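# Place the panel on the mat as pictured

## Task

Set the panel down so it rests in the position and orientation shown in the reference image called manual. Every part of the panel must be on the mat, nothing else may be on the mat, and nothing may be tipped over.

## Robot and tools

Robot: two arms, left_arm and right_arm, each with a two-finger gripper. In the scene frame the origin sits at table-top height midway between the nominal bases, +x points out over the table, +z points up, and left_arm is on the +y side (arm names do not match image sides). Calibrated bases: left_arm at (+0.006, +0.271, +0.049) m, quat_wxyz (+1.000, 0, 0, -0.025); right_arm at (+0.010, -0.325, +0.032) m, quat_wxyz (+1.000, 0, 0, -0.022). Each arm's hand positions, orientations, velocities, Hand targets and wrist-camera poses are reported in that arm's own base frame; cam_high and the table use the scene frame. A gripper's fingers point along its +z axis and spread along its y axis; end_effector_position is the point between the pads, roughly 1 cm behind the tips. Reported poses can be a few cm off, and an arm may settle a few cm from a free-air target because of friction and weight; that alone does not mean contact.

Row layout (used by every moving tool): one flat list of 16 numbers covering both arms: x, y, z, qw, qx, qy, qz, opening for left_arm, then the same eight for right_arm. x, y, z are an absolute gripper position in metres and the quaternion an absolute orientation, scalar first, both in that arm's base frame. Opening runs from -1 (closed) to +1 (open, 0.094 m). Always send both arms, even if one is idle; to keep an arm still, repeat its last reported pose and desired opening every time. A 0 in an opening slot is a real command, not a skip. Keep the same quaternion in every row if orientation should not change.

execute_actions: actions is a list of actions; each action is up to 15 rows, one per 1/30 s control step, and a short action repeats its last row to fill 15 steps. An action is rejected for both arms if any target lies more than 0.6 m, along any gripper axis, from where that gripper started the action; the first action is checked against the latest reported state. cameras picks images by name (cam_high, cam_left_wrist, cam_right_wrist, or ["all"]); with an empty actions list all cameras come by default, otherwise none. An unknown camera name voids the call.

move: target is one 16-number row or a list of up to 15 rows (absolute poses, no 0.6 m limit). Each gripper travels straight from its Hand target, turning the short way; all arms finish together, the trip takes at least 0.5 s and is cut at 10 s. speed is in m/s, 0.002 to 4.3, default 0.25 (rotation capped at twice that in rad/s), one value or one per leg. blend (m) rounds corners between listed targets; 0 makes the arms stop at each. opening_speed is the rate of finger change per second on the -1..+1 scale, at least 0.2; use it slowly on fragile items. grip_force is newtons per pad, 10 to 50, one value or one per arm; it persists, and lower forces close slowly. blocking=false returns after about 0.5 s while the motion continues; a new move takes over from the present point. Openings in the first row are sent at once; openings in later rows apply when the arms arrive and rest. The path ignores obstacles and the other arm, grippers lag and can overshoot speed near full stretch, and faster moves hit harder. Avoid routing a gripper near its own base; go around it. The result adds a move: line with the ending (done, off_target, moving, held, fault) and any limits (paced = pose clipped, held = steps withheld). Done means at rest within 10 mm and 2 degrees; neither done nor off_target tells you about contact.

wait: seconds from 0 to 10; arms keep their last commands and a running move continues. stop: brakes a running move, needing some distance. zoom_image: camera plus region [x0, y0, x1, y1] in pixels from the top-left, at most 504 by 504, on the newest image of that camera. show_instructions: shows the reference images. finished_scene: scene number (1 or 2); ends the scene for good and the goal must hold without the robot.

Result lines: each arm's end_effector_position and end_effector_quat_wxyz, Hand target (where the arm is headed next, possibly short of your command, so finish the rest later), Joint positions (last value is finger gap in m), Joint velocities (may say within noise), joint torques, grip_measured (opening on the command scale, reads up to about 2.5 mm wide when empty), and Tool commands. Each orientation command is limited to 40 degrees from the current one per step. To release, command well above grip_measured. Joint ranges in rad: waist -2.880 to 2.880, shoulder 0 to 3.142, elbow 0 to 3.019, wrist pitch -1.693 to 1.571, wrist yaw -1.571 to 1.571, wrist roll -2.094 to 2.094.

Cameras: cam_high, cam_left_wrist, cam_right_wrist, all 504x504, with calibrations given per scene; wrist images can lag during motion.

Avoid: dropping a held object or releasing it while moving, slamming or pressing hard on the table or fixed items, any contact between the two arms or grippers (a moderate bump can fail the scene), knocking things over, and anything leaving the table. Watch for MOTOR HOT; at 100 °C the arm goes limp for 30 to 60 s, so don't hold loads or stretch out longer than needed. Objects may occasionally be nudged by outside pushes.

Each tool is called after "Call:" in YAML: its name, and indented under it one key for each argument.

Reference images:

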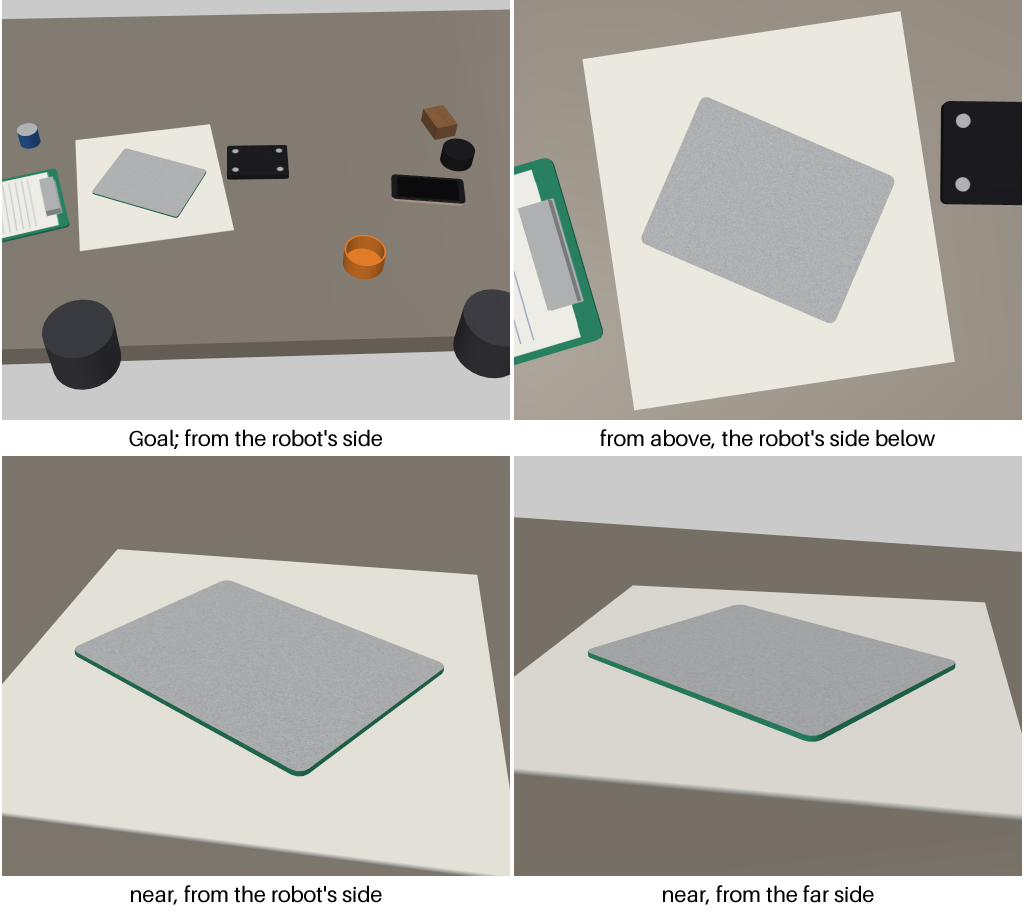

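## Session

Call:
execute_actions:
  actions: []
  cameras: ["all"]

Scene clock: 0.00 s.
left_arm: end_effector_position=(+0.8785, -0.0565, +0.3548) grip_measured=+1.000 end_effector_quat_wxyz=(+0.704, +0.186, +0.615, +0.302) | right_arm: end_effector_position=(+0.7991, +0.3505, +0.1098) grip_measured=+1.000 end_effector_quat_wxyz=(+0.361, +0.103, +0.894, +0.242)
Joint positions: left_arm=[-0.105 2.106 1.813 0.472 -0.212 0.738 0.094] | right_arm=[0.403 2.259 1.95 -0.364 -0.057 0.66 0.094]
Joint velocities: within noise
Joint torques (N m): no reading
Heat: left arm: hottest waist 27 °C; right arm: hottest wrist roll 24 °C.
Hand target: left_arm +0.8804, -0.0567, +0.3703; +0.714, +0.181, +0.605, +0.304 | right_arm +0.8052, +0.3531, +0.1184; +0.370, +0.102, +0.890, +0.247
Tool commands: left_gripper/opening=+1.0 right_gripper/opening=+1.0

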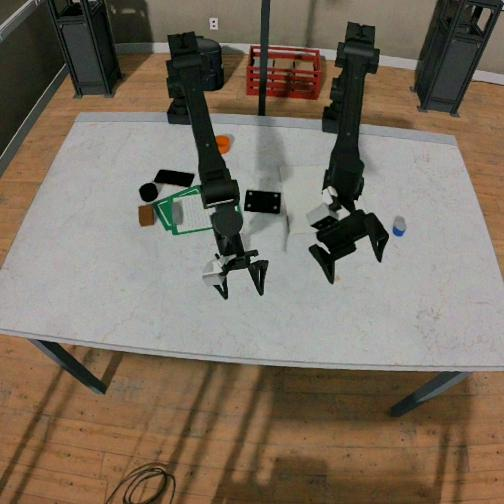

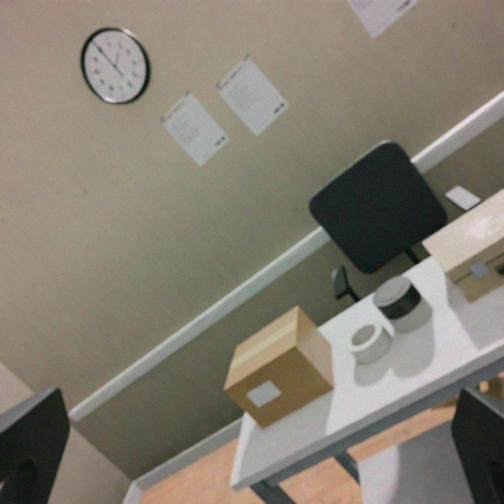

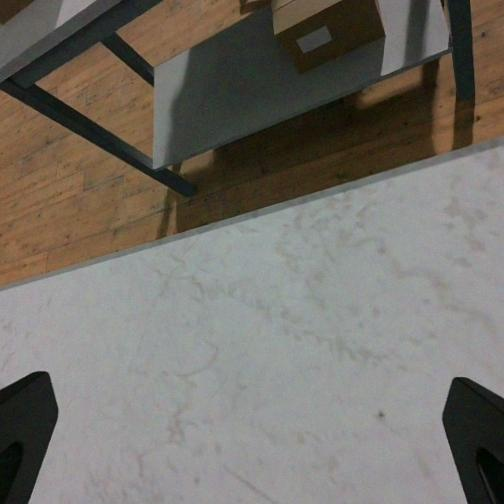

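Call:
zoom_image:
  camera: "cam_high"
  region: [120, 110, 440, 330]

Call:
show_instructions:

Scaled by 1.575 from the camera's 504x504 image, which has a finer 720x720 frame.

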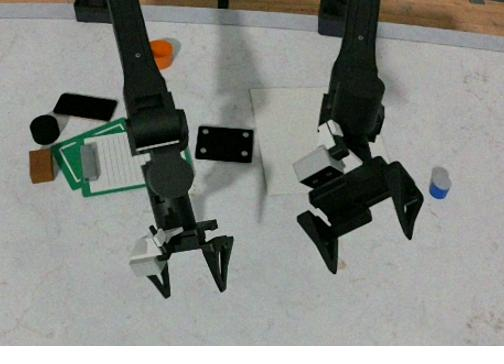

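Reference images for this scene: manual.

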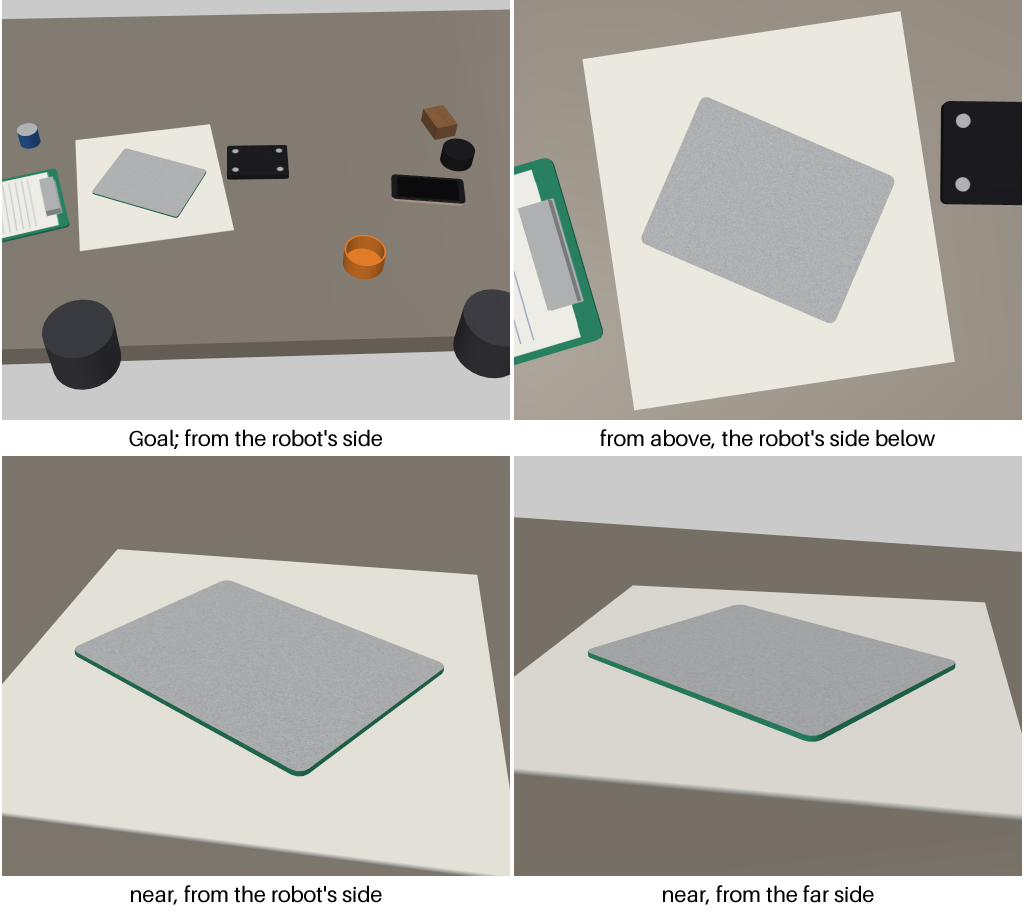

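Call:
move:
  target:
    - [0.70, -0.04, 0.36, 0.5, 0.0, 0.866, 0.0, 1.0, 0.70, 0.22, 0.30, 0.3827, 0.0, 0.9239, 0.0, 1.0]
    - [0.30, 0.0, 0.32, 0.2588, 0.0, 0.9659, 0.0, 1.0, 0.30, 0.03, 0.36, 0.2588, 0.0, 0.9659, 0.0, 1.0]
  blend: [0.08, 0]
  speed: 0.45
  cameras: ["all"]

Scene clock: 6.70 s.
left_arm: end_effector_position=(+0.3028, -0.0050, +0.3212) grip_measured=+1.000 end_effector_quat_wxyz=(+0.264, +0.000, +0.964, -0.003) | right_arm: end_effector_position=(+0.3014, +0.0327, +0.3653) grip_measured=+1.000 end_effector_quat_wxyz=(+0.269, +0.004, +0.963, +0.004)
Joint positions: left_arm=[-0.016 0.793 1.022 -1.264 -0.002 -0.015 0.094] | right_arm=[0.152 0.822 1.151 -1.358 0.073 0.14 0.094]
Joint torques (N m): left_arm=[1.26 -4.66 11.28 0.65 0.04 0.14] | right_arm=[-2.37 -1.03 8.09 0.46 -0.14 -0.27]
Heat: left arm: hottest waist 27 °C; right arm: hottest gripper 24 °C.
Hand target: left_arm +0.3000, -0.0001, +0.3200; +0.259, +0.000, +0.966, +0.000 | right_arm +0.3000, +0.0301, +0.3601; +0.259, +0.000, +0.966, +0.000
Off the commanded pose: left_arm 0.006 m, 1 deg | right_arm 0.006 m, 1 deg.
move: done
camera_calibration:
cam_left_wrist: T_world_to_cam=[[-0.0146811, -0.999789, -0.0143979, 0.00711537], [-0.994067, 0.0161461, -0.107563, 0.376085], [0.107773, 0.0127333, -0.994094, 0.373726], [0, 0, 0, 1]] pos_world=[0.333681, -0.00371722, 0.412074]
cam_right_wrist: T_world_to_cam=[[0.0201798, -0.999793, -0.00249134, 0.0258955], [-0.994984, -0.0198384, -0.0980522, 0.375167], [0.0979825, 0.00445752, -0.995178, 0.4252], [0, 0, 0, 1]] pos_world=[0.3311, 0.0314375, 0.46]

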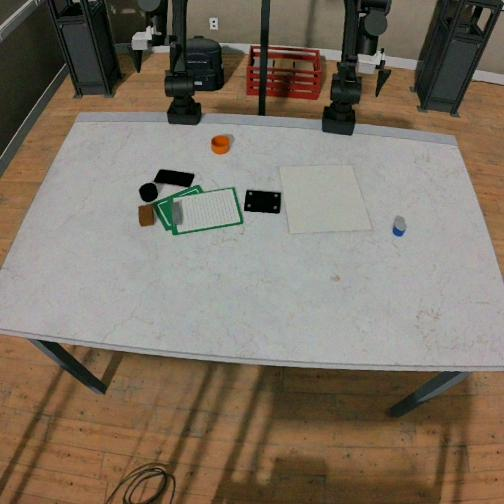

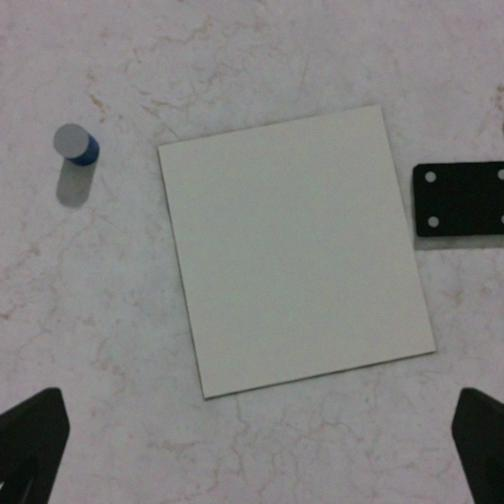

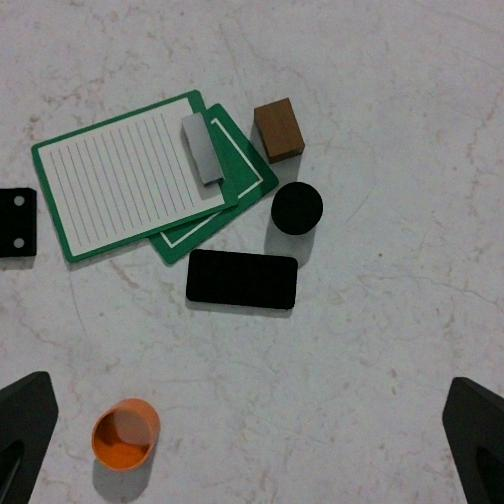

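Call:
zoom_image:
  camera: "cam_right_wrist"
  region: [0, 70, 340, 330]

Call:
zoom_image:
  camera: "cam_high"
  region: [130, 120, 330, 250]

Scaled by 1.482 from the camera's 504x504 image, which has a finer 720x720 frame.

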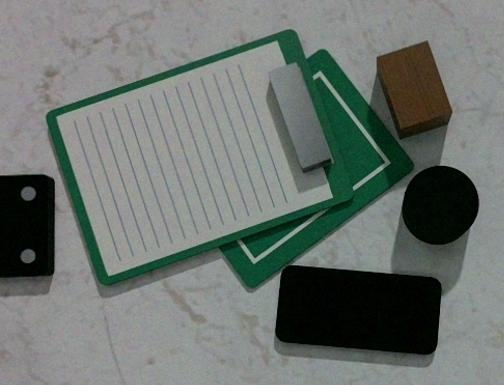

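Scaled by 2.520 from the camera's 504x504 image, which has a finer 720x720 frame.

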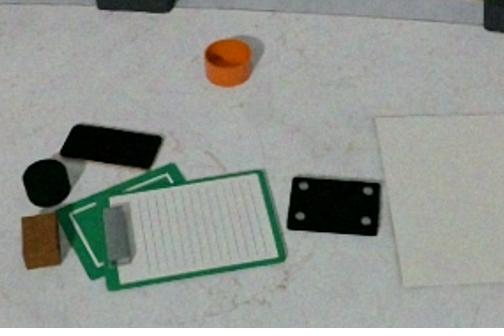

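Call:
move:
  target: [0.30, 0.0, 0.32, 0.2588, 0.0, 0.9659, 0.0, 1.0, 0.503, 0.094, 0.13, 0.0, -0.1822, 0.9833, 0.0, 1.0]
  speed: 0.35
  cameras: ["cam_high", "cam_right_wrist"]

Scene clock: 82.07 s.
left_arm: end_effector_position=(+0.3028, -0.0050, +0.3212) grip_measured=+1.000 end_effector_quat_wxyz=(+0.264, +0.000, +0.964, -0.003) | right_arm: end_effector_position=(+0.4905, +0.0867, +0.1215) grip_measured=+1.000 end_effector_quat_wxyz=(-0.008, -0.170, +0.985, -0.001)
Joint positions: left_arm=[-0.016 0.793 1.022 -1.264 -0.002 -0.015 0.094] | right_arm=[0.177 1.711 1.373 -1.25 0.002 -0.164 0.094]
Joint torques (N m): left_arm=[1.26 -4.66 11.28 0.66 0.04 0.13] | right_arm=[-0.15 -13.57 10.84 -0.69 -0.22 -0.24]
Heat: left arm: hottest elbow 33 °C; right arm: hottest elbow 27 °C.
Hand target: left_arm +0.3000, -0.0001, +0.3200; +0.259, +0.000, +0.966, +0.000 | right_arm +0.5025, +0.0939, +0.1300; +0.000, -0.182, +0.983, +0.000
Off the commanded pose: left_arm 0.006 m, 1 deg | right_arm 0.017 m, 2 deg.
move: off_target (right_arm)
camera_calibration:
cam_right_wrist: T_world_to_cam=[[0.358964, -0.933315, -0.00827621, -0.0957085], [-0.833314, -0.324472, 0.447555, 0.421285], [-0.420395, -0.15376, -0.894218, 0.419514], [0, 0, 0, 1]] pos_world=[0.56178, 0.111873, 0.185797]
Images, in order (width x height): cam_high 504x504, cam_right_wrist 504x504.

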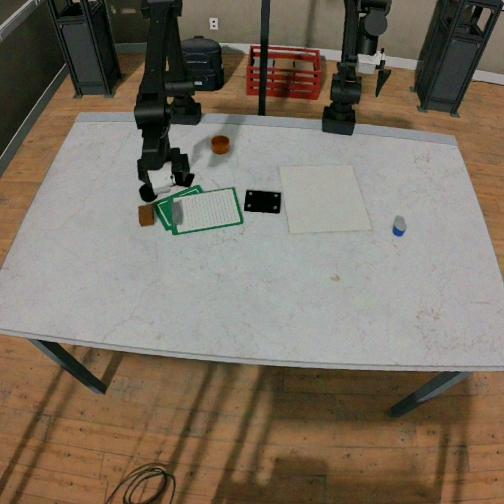

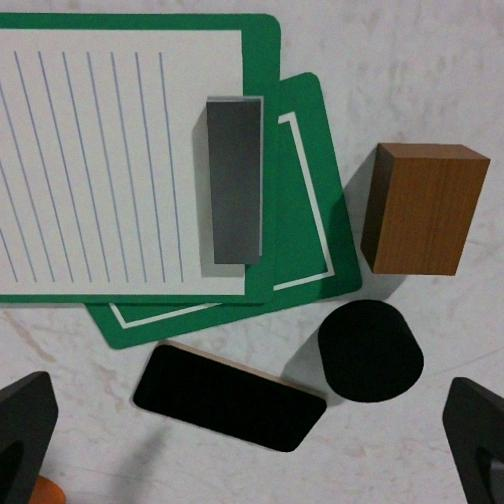

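Call:
move:
  target: [0.30, 0.0, 0.32, 0.2588, 0.0, 0.9659, 0.0, 1.0, 0.512, 0.103, 0.035, 0.0, -0.1822, 0.9833, 0.0, 0.2]
  speed: 0.15
  cameras: ["cam_right_wrist"]

Scene clock: 84.47 s.
left_arm: end_effector_position=(+0.3028, -0.0050, +0.3212) grip_measured=+1.000 end_effector_quat_wxyz=(+0.264, +0.000, +0.964, -0.003) | right_arm: end_effector_position=(+0.5107, +0.0970, +0.0428) grip_measured=+0.202 end_effector_quat_wxyz=(+0.001, -0.176, +0.984, -0.001)
Joint positions: left_arm=[-0.016 0.793 1.022 -1.264 -0.002 -0.015 0.094] | right_arm=[0.189 1.835 1.322 -1.055 0.002 -0.165 0.056]
Joint torques (N m): left_arm=[1.26 -4.6 11.28 0.65 0.04 0.13] | right_arm=[-0.38 -14.04 7.01 0.5 -0.2 -0.06]
Heat: left arm: hottest elbow 33 °C; right arm: hottest elbow 27 °C.
Hand target: left_arm +0.3000, -0.0001, +0.3200; +0.259, +0.000, +0.966, +0.000 | right_arm +0.5119, +0.1029, +0.0351; +0.000, -0.182, +0.983, +0.000
Off the commanded pose: left_arm 0.006 m, 1 deg | right_arm 0.010 m, 1 deg.
move: done
camera_calibration:
cam_right_wrist: T_world_to_cam=[[0.371553, -0.9284, -0.00469132, -0.10106], [-0.837111, -0.337195, 0.430748, 0.480581], [-0.401488, -0.156118, -0.90246, 0.350177], [0, 0, 0, 1]] pos_world=[0.580441, 0.122894, 0.108537]
Images, in order (width x height): cam_right_wrist 504x504.

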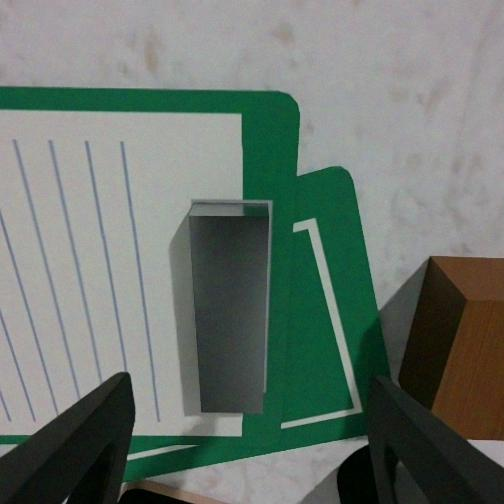

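Call:
move:
  target: [0.30, 0.0, 0.32, 0.2588, 0.0, 0.9659, 0.0, 1.0, 0.509, 0.107, -0.008, 0.0, -0.1822, 0.9833, 0.0, 0.2]
  speed: 0.08
  cameras: ["cam_right_wrist"]

Scene clock: 87.90 s.
left_arm: end_effector_position=(+0.3028, -0.0050, +0.3212) grip_measured=+1.000 end_effector_quat_wxyz=(+0.264, +0.000, +0.964, -0.003) | right_arm: end_effector_position=(+0.5102, +0.1013, +0.0028) grip_measured=+0.202 end_effector_quat_wxyz=(+0.005, -0.180, +0.984, -0.001)
Joint positions: left_arm=[-0.016 0.793 1.022 -1.264 -0.002 -0.015 0.094] | right_arm=[0.198 1.888 1.28 -0.953 0.002 -0.165 0.056]
Joint torques (N m): left_arm=[1.32 -4.6 11.28 0.65 0.05 0.14] | right_arm=[-0.09 -14.1 6.12 0.44 -0.21 0.04]
Heat: left arm: hottest elbow 34 °C; right arm: hottest elbow 27 °C.
Hand target: left_arm +0.3000, -0.0001, +0.3200; +0.259, +0.000, +0.966, +0.000 | right_arm +0.5087, +0.1069, -0.0078; +0.000, -0.182, +0.983, +0.000
Off the commanded pose: left_arm 0.006 m, 1 deg | right_arm 0.012 m, 1 deg.
move: off_target (right_arm)
camera_calibration:
cam_right_wrist: T_world_to_cam=[[0.379323, -0.925258, -0.00341746, -0.101352], [-0.837164, -0.344776, 0.4246, 0.499701], [-0.394043, -0.1582, -0.905375, 0.310999], [0, 0, 0, 1]] pos_world=[0.579324, 0.127708, 0.0690509]
Images, in order (width x height): cam_right_wrist 504x504.

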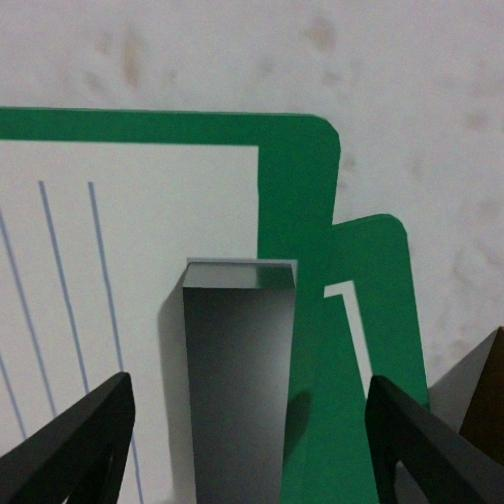

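Call:
move:
  target: [0.30, 0.0, 0.32, 0.2588, 0.0, 0.9659, 0.0, 1.0, 0.508, 0.107, -0.018, 0.0, -0.1822, 0.9833, 0.0, 0.2]
  speed: 0.05
  cameras: ["cam_right_wrist"]

Scene clock: 89.47 s.
left_arm: end_effector_position=(+0.3028, -0.0050, +0.3212) grip_measured=+1.000 end_effector_quat_wxyz=(+0.264, +0.000, +0.964, -0.003) | right_arm: end_effector_position=(+0.5109, +0.1015, -0.0049) grip_measured=+0.202 end_effector_quat_wxyz=(+0.007, -0.180, +0.984, -0.001)
Joint positions: left_arm=[-0.016 0.793 1.022 -1.264 -0.002 -0.015 0.094] | right_arm=[0.198 1.898 1.271 -0.929 0.002 -0.165 0.056]
Joint torques (N m): left_arm=[1.32 -4.66 11.26 0.66 0.04 0.13] | right_arm=[-0.15 -13.39 6.08 0.24 -0.17 0.03]
Heat: left arm: hottest elbow 34 °C; right arm: hottest elbow 27 °C.
Hand target: left_arm +0.3000, -0.0001, +0.3200; +0.259, +0.000, +0.966, +0.000 | right_arm +0.5076, +0.1068, -0.0177; +0.000, -0.182, +0.983, +0.000
Off the commanded pose: left_arm 0.006 m, 1 deg | right_arm 0.015 m, 1 deg.
move: off_target (right_arm)
camera_calibration:
cam_right_wrist: T_world_to_cam=[[0.37932, -0.925262, -0.00236027, -0.10146], [-0.839363, -0.345176, 0.419909, 0.50469], [-0.389341, -0.157299, -0.907563, 0.301825], [0, 0, 0, 1]] pos_world=[0.579616, 0.127807, 0.0617616]
Images, in order (width x height): cam_right_wrist 504x504.

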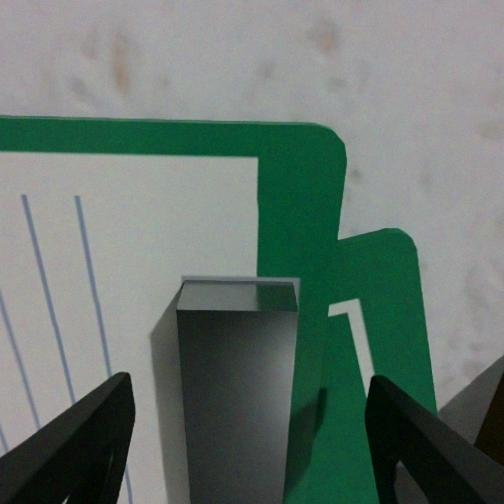

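Call:
move:
  target: [0.30, 0.0, 0.32, 0.2588, 0.0, 0.9659, 0.0, 1.0, 0.506, 0.107, -0.026, 0.0, -0.1822, 0.9833, 0.0, 0.2]
  speed: 0.04
  cameras: ["cam_right_wrist"]

Scene clock: 90.63 s.
left_arm: end_effector_position=(+0.3028, -0.0050, +0.3212) grip_measured=+1.000 end_effector_quat_wxyz=(+0.264, +0.000, +0.964, -0.003) | right_arm: end_effector_position=(+0.5096, +0.1017, -0.0119) grip_measured=+0.202 end_effector_quat_wxyz=(+0.008, -0.181, +0.983, -0.001)
Joint positions: left_arm=[-0.016 0.793 1.022 -1.264 -0.002 -0.015 0.094] | right_arm=[0.198 1.906 1.26 -0.909 0.002 -0.165 0.056]
Joint torques (N m): left_arm=[1.26 -4.6 11.28 0.65 0.04 0.13] | right_arm=[-0.21 -13.92 5.98 0.66 -0.15 0.06]
Heat: left arm: hottest elbow 34 °C; right arm: hottest elbow 27 °C.
Hand target: left_arm +0.3000, -0.0001, +0.3200; +0.259, +0.000, +0.966, +0.000 | right_arm +0.5056, +0.1069, -0.0257; +0.000, -0.182, +0.983, +0.000
Off the commanded pose: left_arm 0.006 m, 1 deg | right_arm 0.016 m, 1 deg.
move: off_target (right_arm)
camera_calibration:
cam_right_wrist: T_world_to_cam=[[0.380064, -0.924957, -0.00238414, -0.101226], [-0.839855, -0.346173, 0.4181, 0.506988], [-0.38755, -0.156902, -0.908398, 0.294011], [0, 0, 0, 1]] pos_world=[0.578213, 0.128007, 0.0548658]
Images, in order (width x height): cam_right_wrist 504x504.

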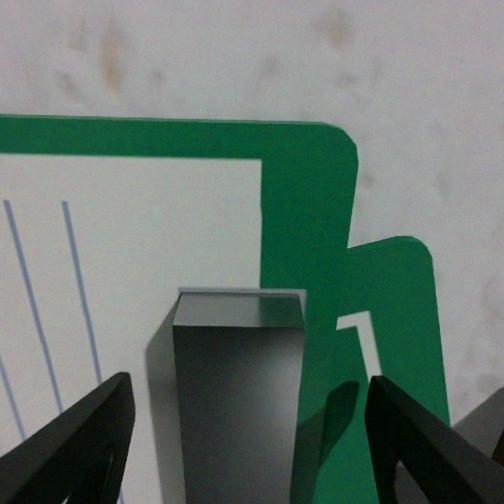

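Call:
move:
  target: [0.30, 0.0, 0.32, 0.2588, 0.0, 0.9659, 0.0, 1.0, 0.506, 0.107, -0.0265, 0.0, -0.1822, 0.9833, 0.0, -0.6]
  speed: 0.04
  opening_speed: 1.2
  cameras: ["cam_right_wrist"]

Scene clock: 92.23 s.
left_arm: end_effector_position=(+0.3028, -0.0050, +0.3212) grip_measured=+1.000 end_effector_quat_wxyz=(+0.264, +0.000, +0.964, -0.003) | right_arm: end_effector_position=(+0.5096, +0.1028, -0.0119) grip_measured=-0.499 end_effector_quat_wxyz=(+0.009, -0.181, +0.983, +0.000)
Joint positions: left_arm=[-0.016 0.793 1.022 -1.264 -0.002 -0.015 0.094] | right_arm=[0.2 1.906 1.26 -0.908 0 -0.165 0.024]
Joint torques (N m): left_arm=[1.32 -4.6 11.28 0.65 0.04 0.13] | right_arm=[-0.62 -13.33 5.82 0.62 -0.11 0.04]
Heat: left arm: hottest elbow 34 °C; right arm: hottest elbow 27 °C.
Hand target: left_arm +0.3000, -0.0001, +0.3200; +0.259, +0.000, +0.966, +0.000 | right_arm +0.5056, +0.1069, -0.0261; +0.000, -0.182, +0.983, +0.000
Off the commanded pose: left_arm 0.006 m, 1 deg | right_arm 0.016 m, 1 deg.
move: off_target (right_arm)
camera_calibration:
cam_right_wrist: T_world_to_cam=[[0.381167, -0.924499, -0.00373914, -0.100885], [-0.839609, -0.347855, 0.417198, 0.50733], [-0.386999, -0.155883, -0.908808, 0.293794], [0, 0, 0, 1]] pos_world=[0.578111, 0.129007, 0.0549679]
Images, in order (width x height): cam_right_wrist 504x504.

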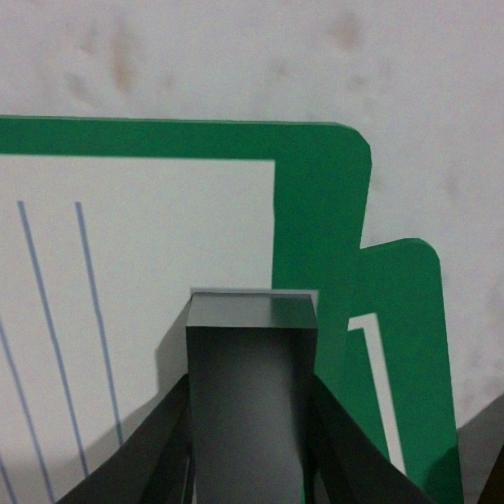

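Call:
move:
  target:
    - [0.30, 0.0, 0.32, 0.2588, 0.0, 0.9659, 0.0, 1.0, 0.508, 0.100, 0.02, 0.0, -0.1822, 0.9833, 0.0, -0.6]
    - [0.30, 0.0, 0.32, 0.2588, 0.0, 0.9659, 0.0, 1.0, 0.508, 0.095, 0.13, 0.0, -0.1822, 0.9833, 0.0, -0.6]
  speed: [0.1, 0.2]
  blend: [0.02, 0]
  cameras: ["cam_high", "cam_right_wrist", "cam_left_wrist"]

Scene clock: 94.80 s.
left_arm: end_effector_position=(+0.3028, -0.0050, +0.3212) grip_measured=+1.000 end_effector_quat_wxyz=(+0.264, +0.000, +0.964, -0.003) | right_arm: end_effector_position=(+0.4922, +0.0966, +0.1102) grip_measured=-0.499 end_effector_quat_wxyz=(-0.020, -0.179, +0.984, -0.001)
Joint positions: left_arm=[-0.016 0.793 1.022 -1.264 -0.002 -0.015 0.094] | right_arm=[0.195 1.744 1.385 -1.253 0.001 -0.166 0.024]
Joint torques (N m): left_arm=[1.26 -4.6 11.28 0.65 0.05 0.13] | right_arm=[-2.08 -14.51 11.11 -0.76 -0.16 -0.21]
Heat: left arm: hottest elbow 34 °C; right arm: hottest elbow 27 °C.
Hand target: left_arm +0.3000, -0.0001, +0.3200; +0.259, +0.000, +0.966, +0.000 | right_arm +0.5072, +0.0948, +0.1301; +0.000, -0.182, +0.983, +0.000
Off the commanded pose: left_arm 0.006 m, 1 deg | right_arm 0.025 m, 2 deg.
move: off_target (right_arm)
camera_calibration:
cam_left_wrist: T_world_to_cam=[[-0.0146811, -0.999789, -0.0143979, 0.00711537], [-0.994067, 0.0161461, -0.107563, 0.376085], [0.107773, 0.0127333, -0.994094, 0.373726], [0, 0, 0, 1]] pos_world=[0.333681, -0.00371722, 0.412074]
cam_right_wrist: T_world_to_cam=[[0.377112, -0.926064, -0.0138924, -0.0961856], [-0.816188, -0.339383, 0.467607, 0.421797], [-0.437749, -0.165002, -0.883827, 0.420241], [0, 0, 0, 1]] pos_world=[0.564498, 0.123417, 0.172849]

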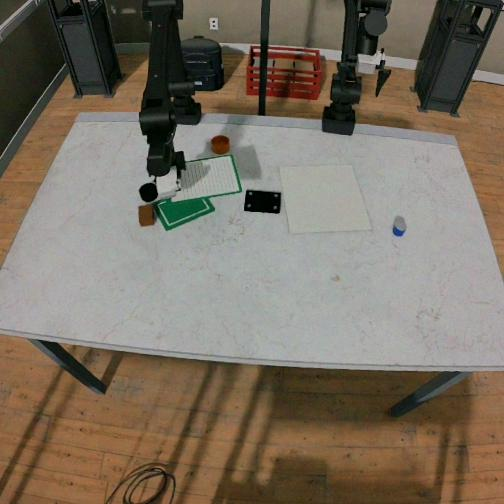

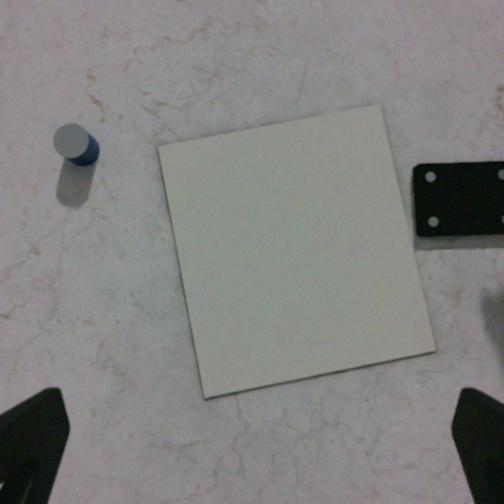

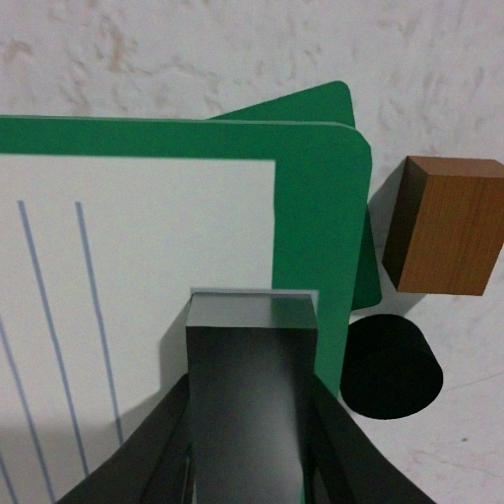

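Call:
move:
  target:
    - [0.30, 0.0, 0.32, 0.2588, 0.0, 0.9659, 0.0, 1.0, 0.52, -0.353, 0.12, 0.0, -0.1822, 0.9833, 0.0, -0.6]
    - [0.30, 0.0, 0.32, 0.2588, 0.0, 0.9659, 0.0, 1.0, 0.515, -0.358, 0.005, 0.0, -0.1822, 0.9833, 0.0, -0.6]
  speed: [0.35, 0.15]
  blend: [0.03, 0]
  cameras: ["cam_high", "cam_right_wrist"]

Scene clock: 98.33 s.
left_arm: end_effector_position=(+0.3028, -0.0050, +0.3212) grip_measured=+1.000 end_effector_quat_wxyz=(+0.264, +0.000, +0.964, -0.003) | right_arm: end_effector_position=(+0.5113, -0.3581, +0.0093) grip_measured=-0.499 end_effector_quat_wxyz=(-0.002, -0.173, +0.985, +0.000)
Joint positions: left_arm=[-0.016 0.793 1.022 -1.264 -0.002 -0.015 0.094] | right_arm=[-0.609 2.123 1.691 -1.142 0.003 -0.957 0.024]
Joint torques (N m): left_arm=[1.32 -4.66 11.26 0.66 0.04 0.13] | right_arm=[-1.38 -19.96 7.49 0.27 -0.28 -0.28]
Heat: left arm: hottest elbow 34 °C; right arm: hottest elbow 27 °C.
Hand target: left_arm +0.3000, -0.0001, +0.3200; +0.259, +0.000, +0.966, +0.000 | right_arm +0.5148, -0.3579, +0.0051; +0.000, -0.182, +0.983, +0.000
Off the commanded pose: left_arm 0.006 m, 1 deg | right_arm 0.006 m, 1 deg.
move: done
camera_calibration:
cam_right_wrist: T_world_to_cam=[[0.365095, -0.930929, -0.00879387, -0.521538], [-0.836145, -0.332046, 0.436585, 0.343303], [-0.409349, -0.152042, -0.89962, 0.254541], [0, 0, 0, 1]] pos_world=[0.581658, -0.332821, 0.0745231]
Images, in order (width x height): cam_high 504x504, cam_right_wrist 504x504.

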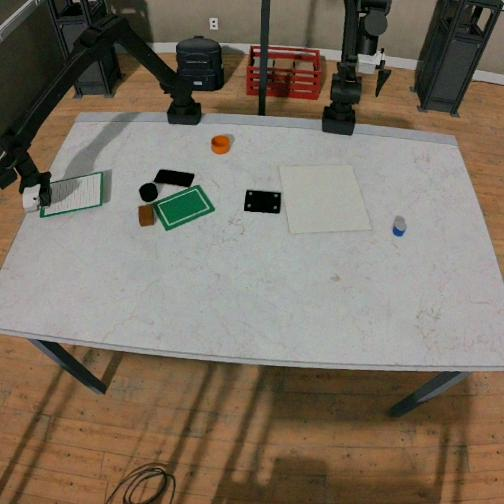

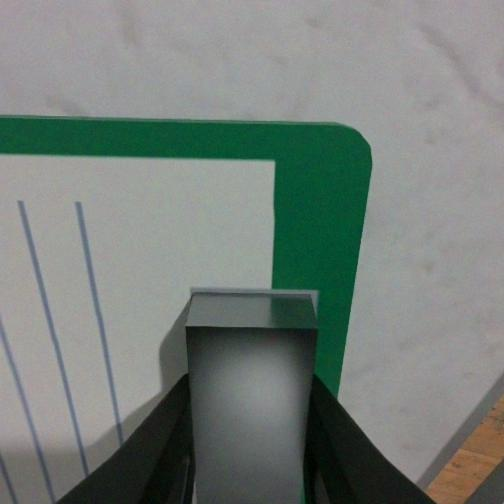

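Call:
move:
  target:
    - [0.30, 0.0, 0.32, 0.2588, 0.0, 0.9659, 0.0, 1.0, 0.515, -0.310, 0.000, 0.0, -0.1822, 0.9833, 0.0, -0.6]
    - [0.30, 0.0, 0.32, 0.2588, 0.0, 0.9659, 0.0, 1.0, 0.515, -0.308, -0.030, 0.0, -0.1822, 0.9833, 0.0, -0.6]
  speed: [0.2, 0.05]
  blend: [0.005, 0]
  cameras: ["cam_right_wrist"]

Scene clock: 100.63 s.
left_arm: end_effector_position=(+0.3028, -0.0050, +0.3212) grip_measured=+1.000 end_effector_quat_wxyz=(+0.264, +0.000, +0.964, -0.003) | right_arm: end_effector_position=(+0.5168, -0.3114, -0.0143) grip_measured=-0.499 end_effector_quat_wxyz=(+0.002, -0.187, +0.982, -0.004)
Joint positions: left_arm=[-0.016 0.793 1.022 -1.264 -0.002 -0.015 0.094] | right_arm=[-0.541 2.095 1.573 -1.039 0.003 -0.917 0.024]
Joint torques (N m): left_arm=[1.26 -4.6 11.28 0.65 0.04 0.13] | right_arm=[-1.08 -17.32 5.55 0.8 -0.27 0.12]
Heat: left arm: hottest elbow 34 °C; right arm: hottest elbow 27 °C.
Hand target: left_arm +0.3000, -0.0001, +0.3200; +0.259, +0.000, +0.966, +0.000 | right_arm +0.5147, -0.3079, -0.0296; +0.000, -0.182, +0.983, +0.000
Off the commanded pose: left_arm 0.006 m, 1 deg | right_arm 0.016 m, 1 deg.
move: off_target (right_arm)
camera_calibration:
cam_right_wrist: T_world_to_cam=[[0.391958, -0.919982, 0.00136036, -0.490605], [-0.830936, -0.353385, 0.429726, 0.364307], [-0.394859, -0.169565, -0.902958, 0.229716], [0, 0, 0, 1]] pos_world=[0.585718, -0.283655, 0.0515389]
Images, in order (width x height): cam_right_wrist 504x504.

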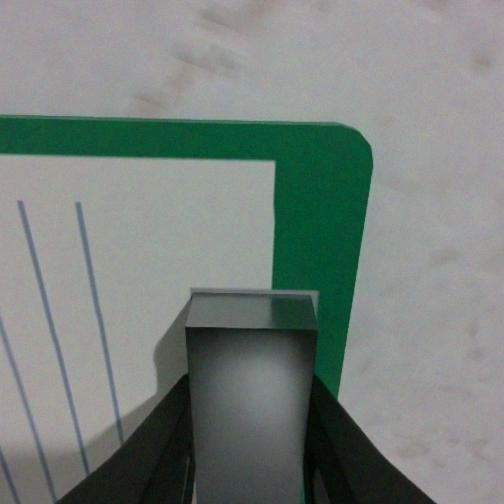

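Call:
move:
  target: [0.30, 0.0, 0.32, 0.2588, 0.0, 0.9659, 0.0, 1.0, 0.512, -0.308, -0.039, 0.0, -0.1822, 0.9833, 0.0, -0.6]
  speed: 0.04
  cameras: []

Scene clock: 101.70 s.
left_arm: end_effector_position=(+0.3028, -0.0050, +0.3212) grip_measured=+1.000 end_effector_quat_wxyz=(+0.264, +0.000, +0.964, -0.003) | right_arm: end_effector_position=(+0.5166, -0.3113, -0.0150) grip_measured=-0.499 end_effector_quat_wxyz=(+0.006, -0.187, +0.982, -0.007)
Joint positions: left_arm=[-0.016 0.793 1.022 -1.264 -0.002 -0.015 0.094] | right_arm=[-0.541 2.09 1.561 -1.023 0.003 -0.917 0.024]
Joint torques (N m): left_arm=[1.26 -4.6 11.29 0.65 0.04 0.14] | right_arm=[-1.26 -16.15 5.16 1.39 -0.24 0.07]
Heat: left arm: hottest elbow 34 °C; right arm: hottest elbow 27 °C.
Hand target: left_arm +0.3000, -0.0001, +0.3200; +0.259, +0.000, +0.966, +0.000 | right_arm +0.5113, -0.3076, -0.0384; +0.000, -0.182, +0.983, +0.000
Off the commanded pose: left_arm 0.006 m, 1 deg | right_arm 0.025 m, 1 deg.
move: off_target (right_arm)
No camera images: "cameras" was empty.

Call:
move:
  target:
    - [0.30, 0.0, 0.32, 0.2588, 0.0, 0.9659, 0.0, 1.0, 0.515, -0.309, -0.026, 0.0, -0.1822, 0.9833, 0.0, 0.1]
    - [0.30, 0.0, 0.32, 0.2588, 0.0, 0.9659, 0.0, 1.0, 0.515, -0.308, 0.12, 0.0, -0.1822, 0.9833, 0.0, 0.1]
    - [0.30, 0.0, 0.32, 0.2588, 0.0, 0.9659, 0.0, 1.0, 0.36, 0.08, 0.27, 0.2, 0.0, 0.98, 0.0, 0.1]
  speed: [0.05, 0.25, 0.4]
  blend: [0, 0.04, 0]
  opening_speed: 1.5
  cameras: ["cam_high", "cam_right_wrist"]

Scene clock: 107.20 s.
left_arm: end_effector_position=(+0.3028, -0.0050, +0.3212) grip_measured=+1.000 end_effector_quat_wxyz=(+0.264, +0.000, +0.964, -0.003) | right_arm: end_effector_position=(+0.3585, +0.0763, +0.2717) grip_measured=+0.098 end_effector_quat_wxyz=(+0.204, -0.003, +0.979, +0.000)
Joint positions: left_arm=[-0.016 0.793 1.022 -1.264 -0.002 -0.015 0.094] | right_arm=[0.26 1.039 1.06 -1.193 0.102 0.232 0.052]
Joint torques (N m): left_arm=[1.26 -4.66 11.29 0.65 0.04 0.13] | right_arm=[-0.5 -4.01 9.13 0.65 0.08 0.15]
Heat: left arm: hottest elbow 35 °C; right arm: hottest elbow 27 °C.
Hand target: left_arm +0.3000, -0.0001, +0.3200; +0.259, +0.000, +0.966, +0.000 | right_arm +0.3599, +0.0799, +0.2701; +0.200, +0.000, +0.980, +0.000
Off the commanded pose: left_arm 0.006 m, 1 deg | right_arm 0.004 m, 1 deg.
move: done
camera_calibration:
cam_right_wrist: T_world_to_cam=[[0.0333694, -0.999426, 0.00584104, 0.0611596], [-0.998797, -0.0331372, 0.0361448, 0.389502], [-0.0359305, -0.00704014, -0.999329, 0.376232], [0, 0, 0, 1]] pos_world=[0.400511, 0.0766802, 0.361544]
Images, in order (width x height): cam_high 504x504, cam_right_wrist 504x504.

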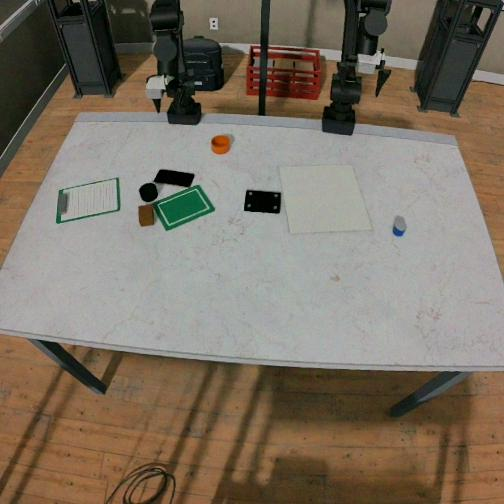

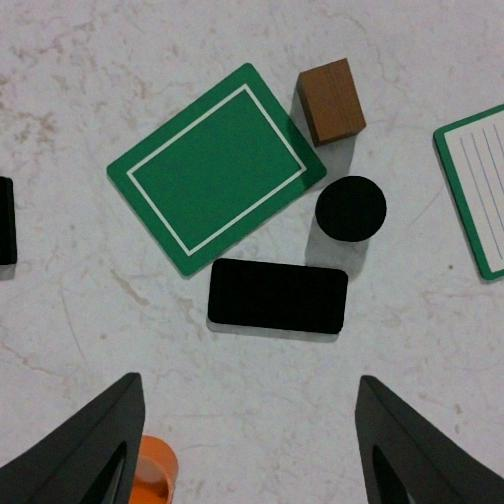

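Call:
move:
  target:
    - [0.30, 0.0, 0.32, 0.2588, 0.0, 0.9659, 0.0, 1.0, 0.468, 0.112, 0.04, 0.0, -0.3007, 0.9537, 0.0, 0.1]
    - [0.30, 0.0, 0.32, 0.2588, 0.0, 0.9659, 0.0, 1.0, 0.466, 0.112, -0.020, 0.0, -0.3007, 0.9537, 0.0, 0.1]
    - [0.30, 0.0, 0.32, 0.2588, 0.0, 0.9659, 0.0, 1.0, 0.466, 0.112, -0.045, 0.0, -0.3007, 0.9537, 0.0, 0.1]
  speed: [0.35, 0.12, 0.05]
  blend: [0.02, 0.005, 0]
  cameras: ["cam_right_wrist"]

Scene clock: 116.20 s.
left_arm: end_effector_position=(+0.3028, -0.0050, +0.3212) grip_measured=+1.000 end_effector_quat_wxyz=(+0.264, +0.000, +0.964, -0.003) | right_arm: end_effector_position=(+0.4689, +0.1162, -0.0173) grip_measured=+0.099 end_effector_quat_wxyz=(+0.016, -0.298, +0.954, +0.000)
Joint positions: left_arm=[-0.016 0.793 1.022 -1.264 -0.002 -0.015 0.094] | right_arm=[0.243 1.831 1.123 -0.831 -0.002 -0.362 0.052]
Joint torques (N m): left_arm=[1.26 -4.6 11.28 0.66 0.04 0.13] | right_arm=[-1.55 -9.35 5.34 1.21 -0.06 -0.16]
Heat: left arm: hottest elbow 35 °C; right arm: hottest elbow 27 °C.
Hand target: left_arm +0.3000, -0.0001, +0.3200; +0.259, +0.000, +0.966, +0.000 | right_arm +0.4646, +0.1118, -0.0437; +0.000, -0.301, +0.954, +0.000
Off the commanded pose: left_arm 0.006 m, 1 deg | right_arm 0.028 m, 2 deg.
move: off_target (right_arm)
camera_calibration:
cam_right_wrist: T_world_to_cam=[[0.590567, -0.806983, 0.00299141, -0.184742], [-0.738647, -0.539056, 0.404746, 0.454786], [-0.325011, -0.241239, -0.914424, 0.256026], [0, 0, 0, 1]] pos_world=[0.52824, 0.157835, 0.0505959]
Images, in order (width x height): cam_right_wrist 504x504.

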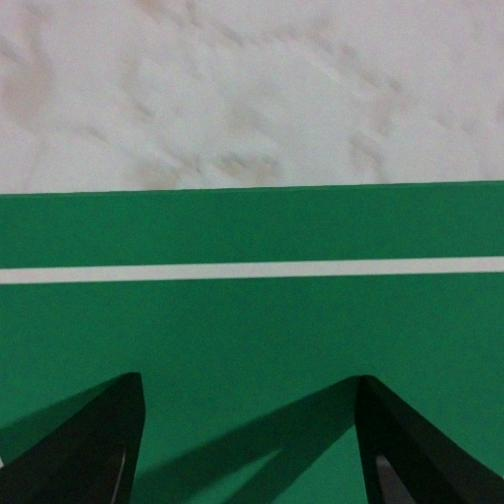

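Call:
move:
  target: [0.30, 0.0, 0.32, 0.2588, 0.0, 0.9659, 0.0, 1.0, 0.525, 0.20, -0.050, 0.0, -0.3007, 0.9537, 0.0, 0.1]
  speed: 0.12
  cameras: ["cam_high", "cam_right_wrist"]

Scene clock: 118.13 s.
left_arm: end_effector_position=(+0.3028, -0.0050, +0.3212) grip_measured=+1.000 end_effector_quat_wxyz=(+0.264, +0.000, +0.964, -0.003) | right_arm: end_effector_position=(+0.5280, +0.1907, -0.0192) grip_measured=+0.099 end_effector_quat_wxyz=(+0.024, -0.304, +0.952, -0.001)
Joint positions: left_arm=[-0.016 0.793 1.022 -1.264 -0.002 -0.015 0.094] | right_arm=[0.348 1.989 1.374 -0.908 0.003 -0.269 0.052]
Joint torques (N m): left_arm=[1.26 -4.66 11.28 0.65 0.04 0.14] | right_arm=[0.44 -11.34 8.06 0.05 -0.23 0.26]
Heat: left arm: hottest elbow 35 °C; right arm: hottest elbow 27 °C.
Hand target: left_arm +0.3000, -0.0001, +0.3200; +0.259, +0.000, +0.966, +0.000 | right_arm +0.5234, +0.1991, -0.0491; +0.000, -0.301, +0.954, +0.000
Off the commanded pose: left_arm 0.006 m, 1 deg | right_arm 0.032 m, 3 deg.
move: off_target (right_arm)
camera_calibration:
cam_right_wrist: T_world_to_cam=[[0.600145, -0.799837, 0.00932762, -0.165647], [-0.738076, -0.549233, 0.391902, 0.540787], [-0.308335, -0.242082, -0.91996, 0.282637], [0, 0, 0, 1]] pos_world=[0.585701, 0.232949, 0.0496242]
Images, in order (width x height): cam_high 504x504, cam_right_wrist 504x504.

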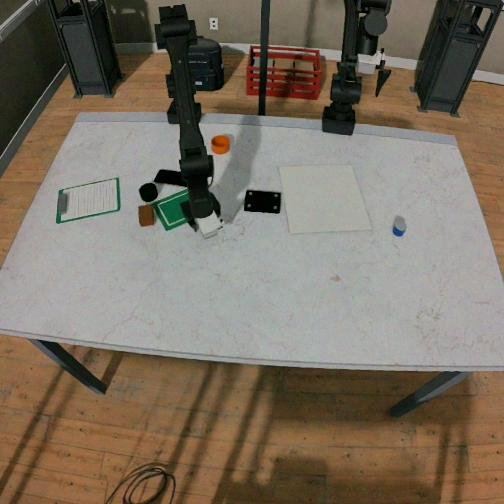

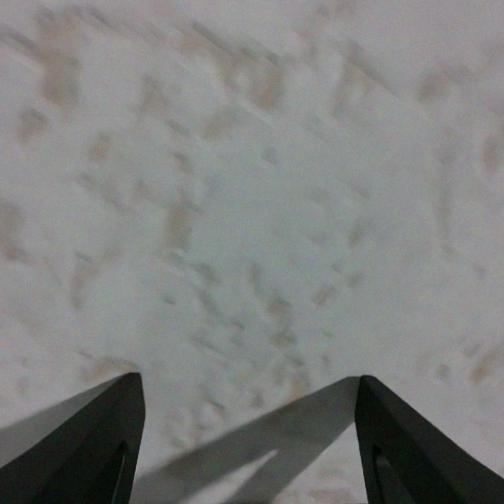

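Call:
move:
  target:
    - [0.38, -0.30, 0.28, 0.1206, 0.3794, 0.9160, -0.0499, -0.15, 0.48, 0.15, 0.12, 0.0, -0.2588, 0.9659, 0.0, -0.9]
    - [0.40, -0.345, 0.26, 0.1206, 0.3794, 0.9160, -0.0499, -0.15, 0.30, 0.0, 0.33, 0.2588, 0.0, 0.9659, 0.0, -0.9]
  speed: [0.35, 0.35]
  blend: [0.05, 0]
  cameras: ["all"]

Scene clock: 182.50 s.
left_arm: end_effector_position=(+0.3904, -0.3266, +0.2445) grip_measured=-0.147 end_effector_quat_wxyz=(+0.099, +0.379, +0.919, -0.043) | right_arm: end_effector_position=(+0.3000, +0.0024, +0.3282) grip_measured=-0.898 end_effector_quat_wxyz=(+0.263, -0.008, +0.965, -0.001)
Joint positions: left_arm=[-0.688 1.532 1.467 -1.291 0.024 0.091 0.04] | right_arm=[0.012 0.792 1.041 -1.288 0.003 -0.006 0.005]
Joint torques (N m): left_arm=[-1.61 -13.57 15.64 1.03 -0.12 -0.11] | right_arm=[-2.43 -1.26 9.44 0.43 -0.13 0.02]
Heat: left arm: hottest elbow 37 °C; right arm: hottest elbow 27 °C.
Hand target: left_arm +0.3990, -0.3443, +0.2601; +0.121, +0.379, +0.916, -0.050 | right_arm +0.3000, +0.0000, +0.3300; +0.259, +0.000, +0.966, +0.000
Off the commanded pose: left_arm 0.026 m, 3 deg | right_arm 0.003 m, 1 deg.
move: off_target (left_arm)
camera_calibration:
cam_left_wrist: T_world_to_cam=[[-0.71721, -0.696763, -0.0114408, 0.0582849], [-0.683034, 0.699634, 0.209706, 0.484298], [-0.138111, 0.158218, -0.977697, 0.431635], [0, 0, 0, 1]] pos_world=[0.432208, -0.366513, 0.321115]
cam_right_wrist: T_world_to_cam=[[0.0413848, -0.999059, 0.0129782, -0.0157848], [-0.995552, -0.0423328, -0.0841652, 0.365161], [0.0846354, -0.00943736, -0.996367, 0.392974], [0, 0, 0, 1]] pos_world=[0.330931, 0.00339698, 0.422485]

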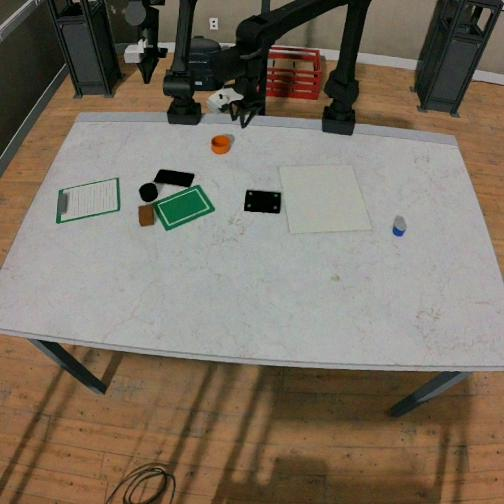

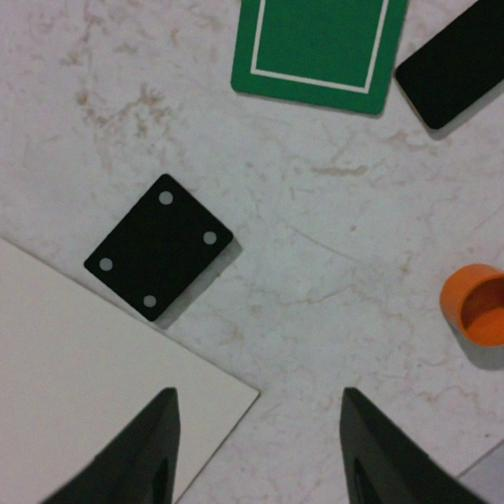

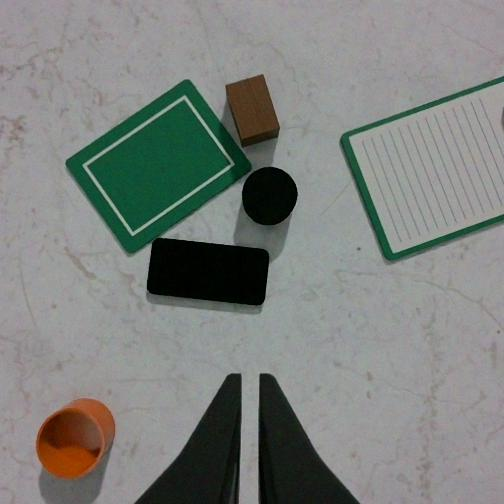

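Call:
move:
  target:
    - [0.440, -0.390, 0.08, 0.0310, 0.4568, 0.8889, -0.0160, 0.277, 0.562, 0.062, 0.10, 0.0, 0.4305, 0.9026, 0.0, -0.9]
    - [0.440, -0.388, 0.0, 0.0310, 0.4568, 0.8889, -0.0160, 0.277, 0.562, 0.060, 0.02, 0.0, 0.4305, 0.9026, 0.0, -0.9]
  speed: [0.35, 0.15]
  blend: [0.02, 0]
  cameras: ["all"]

Scene clock: 191.93 s.
left_arm: end_effector_position=(+0.4421, -0.3794, +0.0051) grip_measured=+0.274 end_effector_quat_wxyz=(+0.028, +0.444, +0.896, -0.016) | right_arm: end_effector_position=(+0.5631, +0.0581, +0.0339) grip_measured=-0.898 end_effector_quat_wxyz=(+0.007, +0.425, +0.905, +0.003)
Joint positions: left_arm=[-0.703 1.994 1.457 -0.973 0.018 0.216 0.06] | right_arm=[0.104 1.945 1.466 -1.077 0.002 0.982 0.005]
Joint torques (N m): left_arm=[-1.44 -18.78 9.39 0.84 -0.11 0.14] | right_arm=[-1.03 -15.5 6.78 0.51 -0.08 0.11]
Heat: left arm: hottest elbow 36 °C; right arm: hottest elbow 29 °C.
Hand target: left_arm +0.4398, -0.3879, +0.0000; +0.031, +0.457, +0.889, -0.016 | right_arm +0.5618, +0.0599, +0.0202; +0.000, +0.431, +0.903, +0.000
Off the commanded pose: left_arm 0.010 m, 2 deg | right_arm 0.014 m, 1 deg.
move: off_target (right_arm)
camera_calibration:
cam_left_wrist: T_world_to_cam=[[-0.807544, -0.589751, -0.00812363, 0.136325], [-0.553561, 0.753091, 0.355561, 0.569027], [-0.203575, 0.291628, -0.934618, 0.292417], [0, 0, 0, 1]] pos_world=[0.484608, -0.433408, 0.0720815]
cam_right_wrist: T_world_to_cam=[[-0.751864, -0.659066, -0.0182054, 0.460761], [-0.602953, 0.676155, 0.423393, 0.324596], [-0.266735, 0.329311, -0.905763, 0.253153], [0, 0, 0, 1]] pos_world=[0.609671, 0.000828847, 0.100254]

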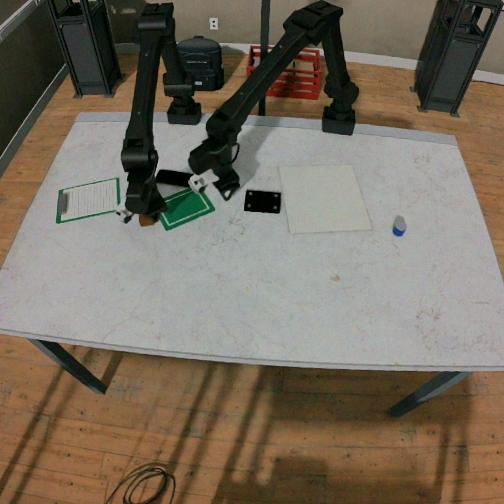

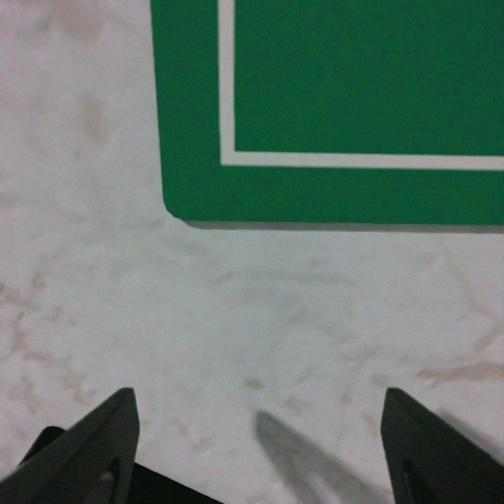

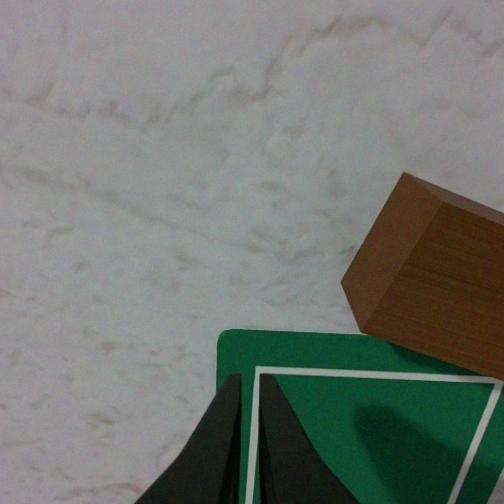

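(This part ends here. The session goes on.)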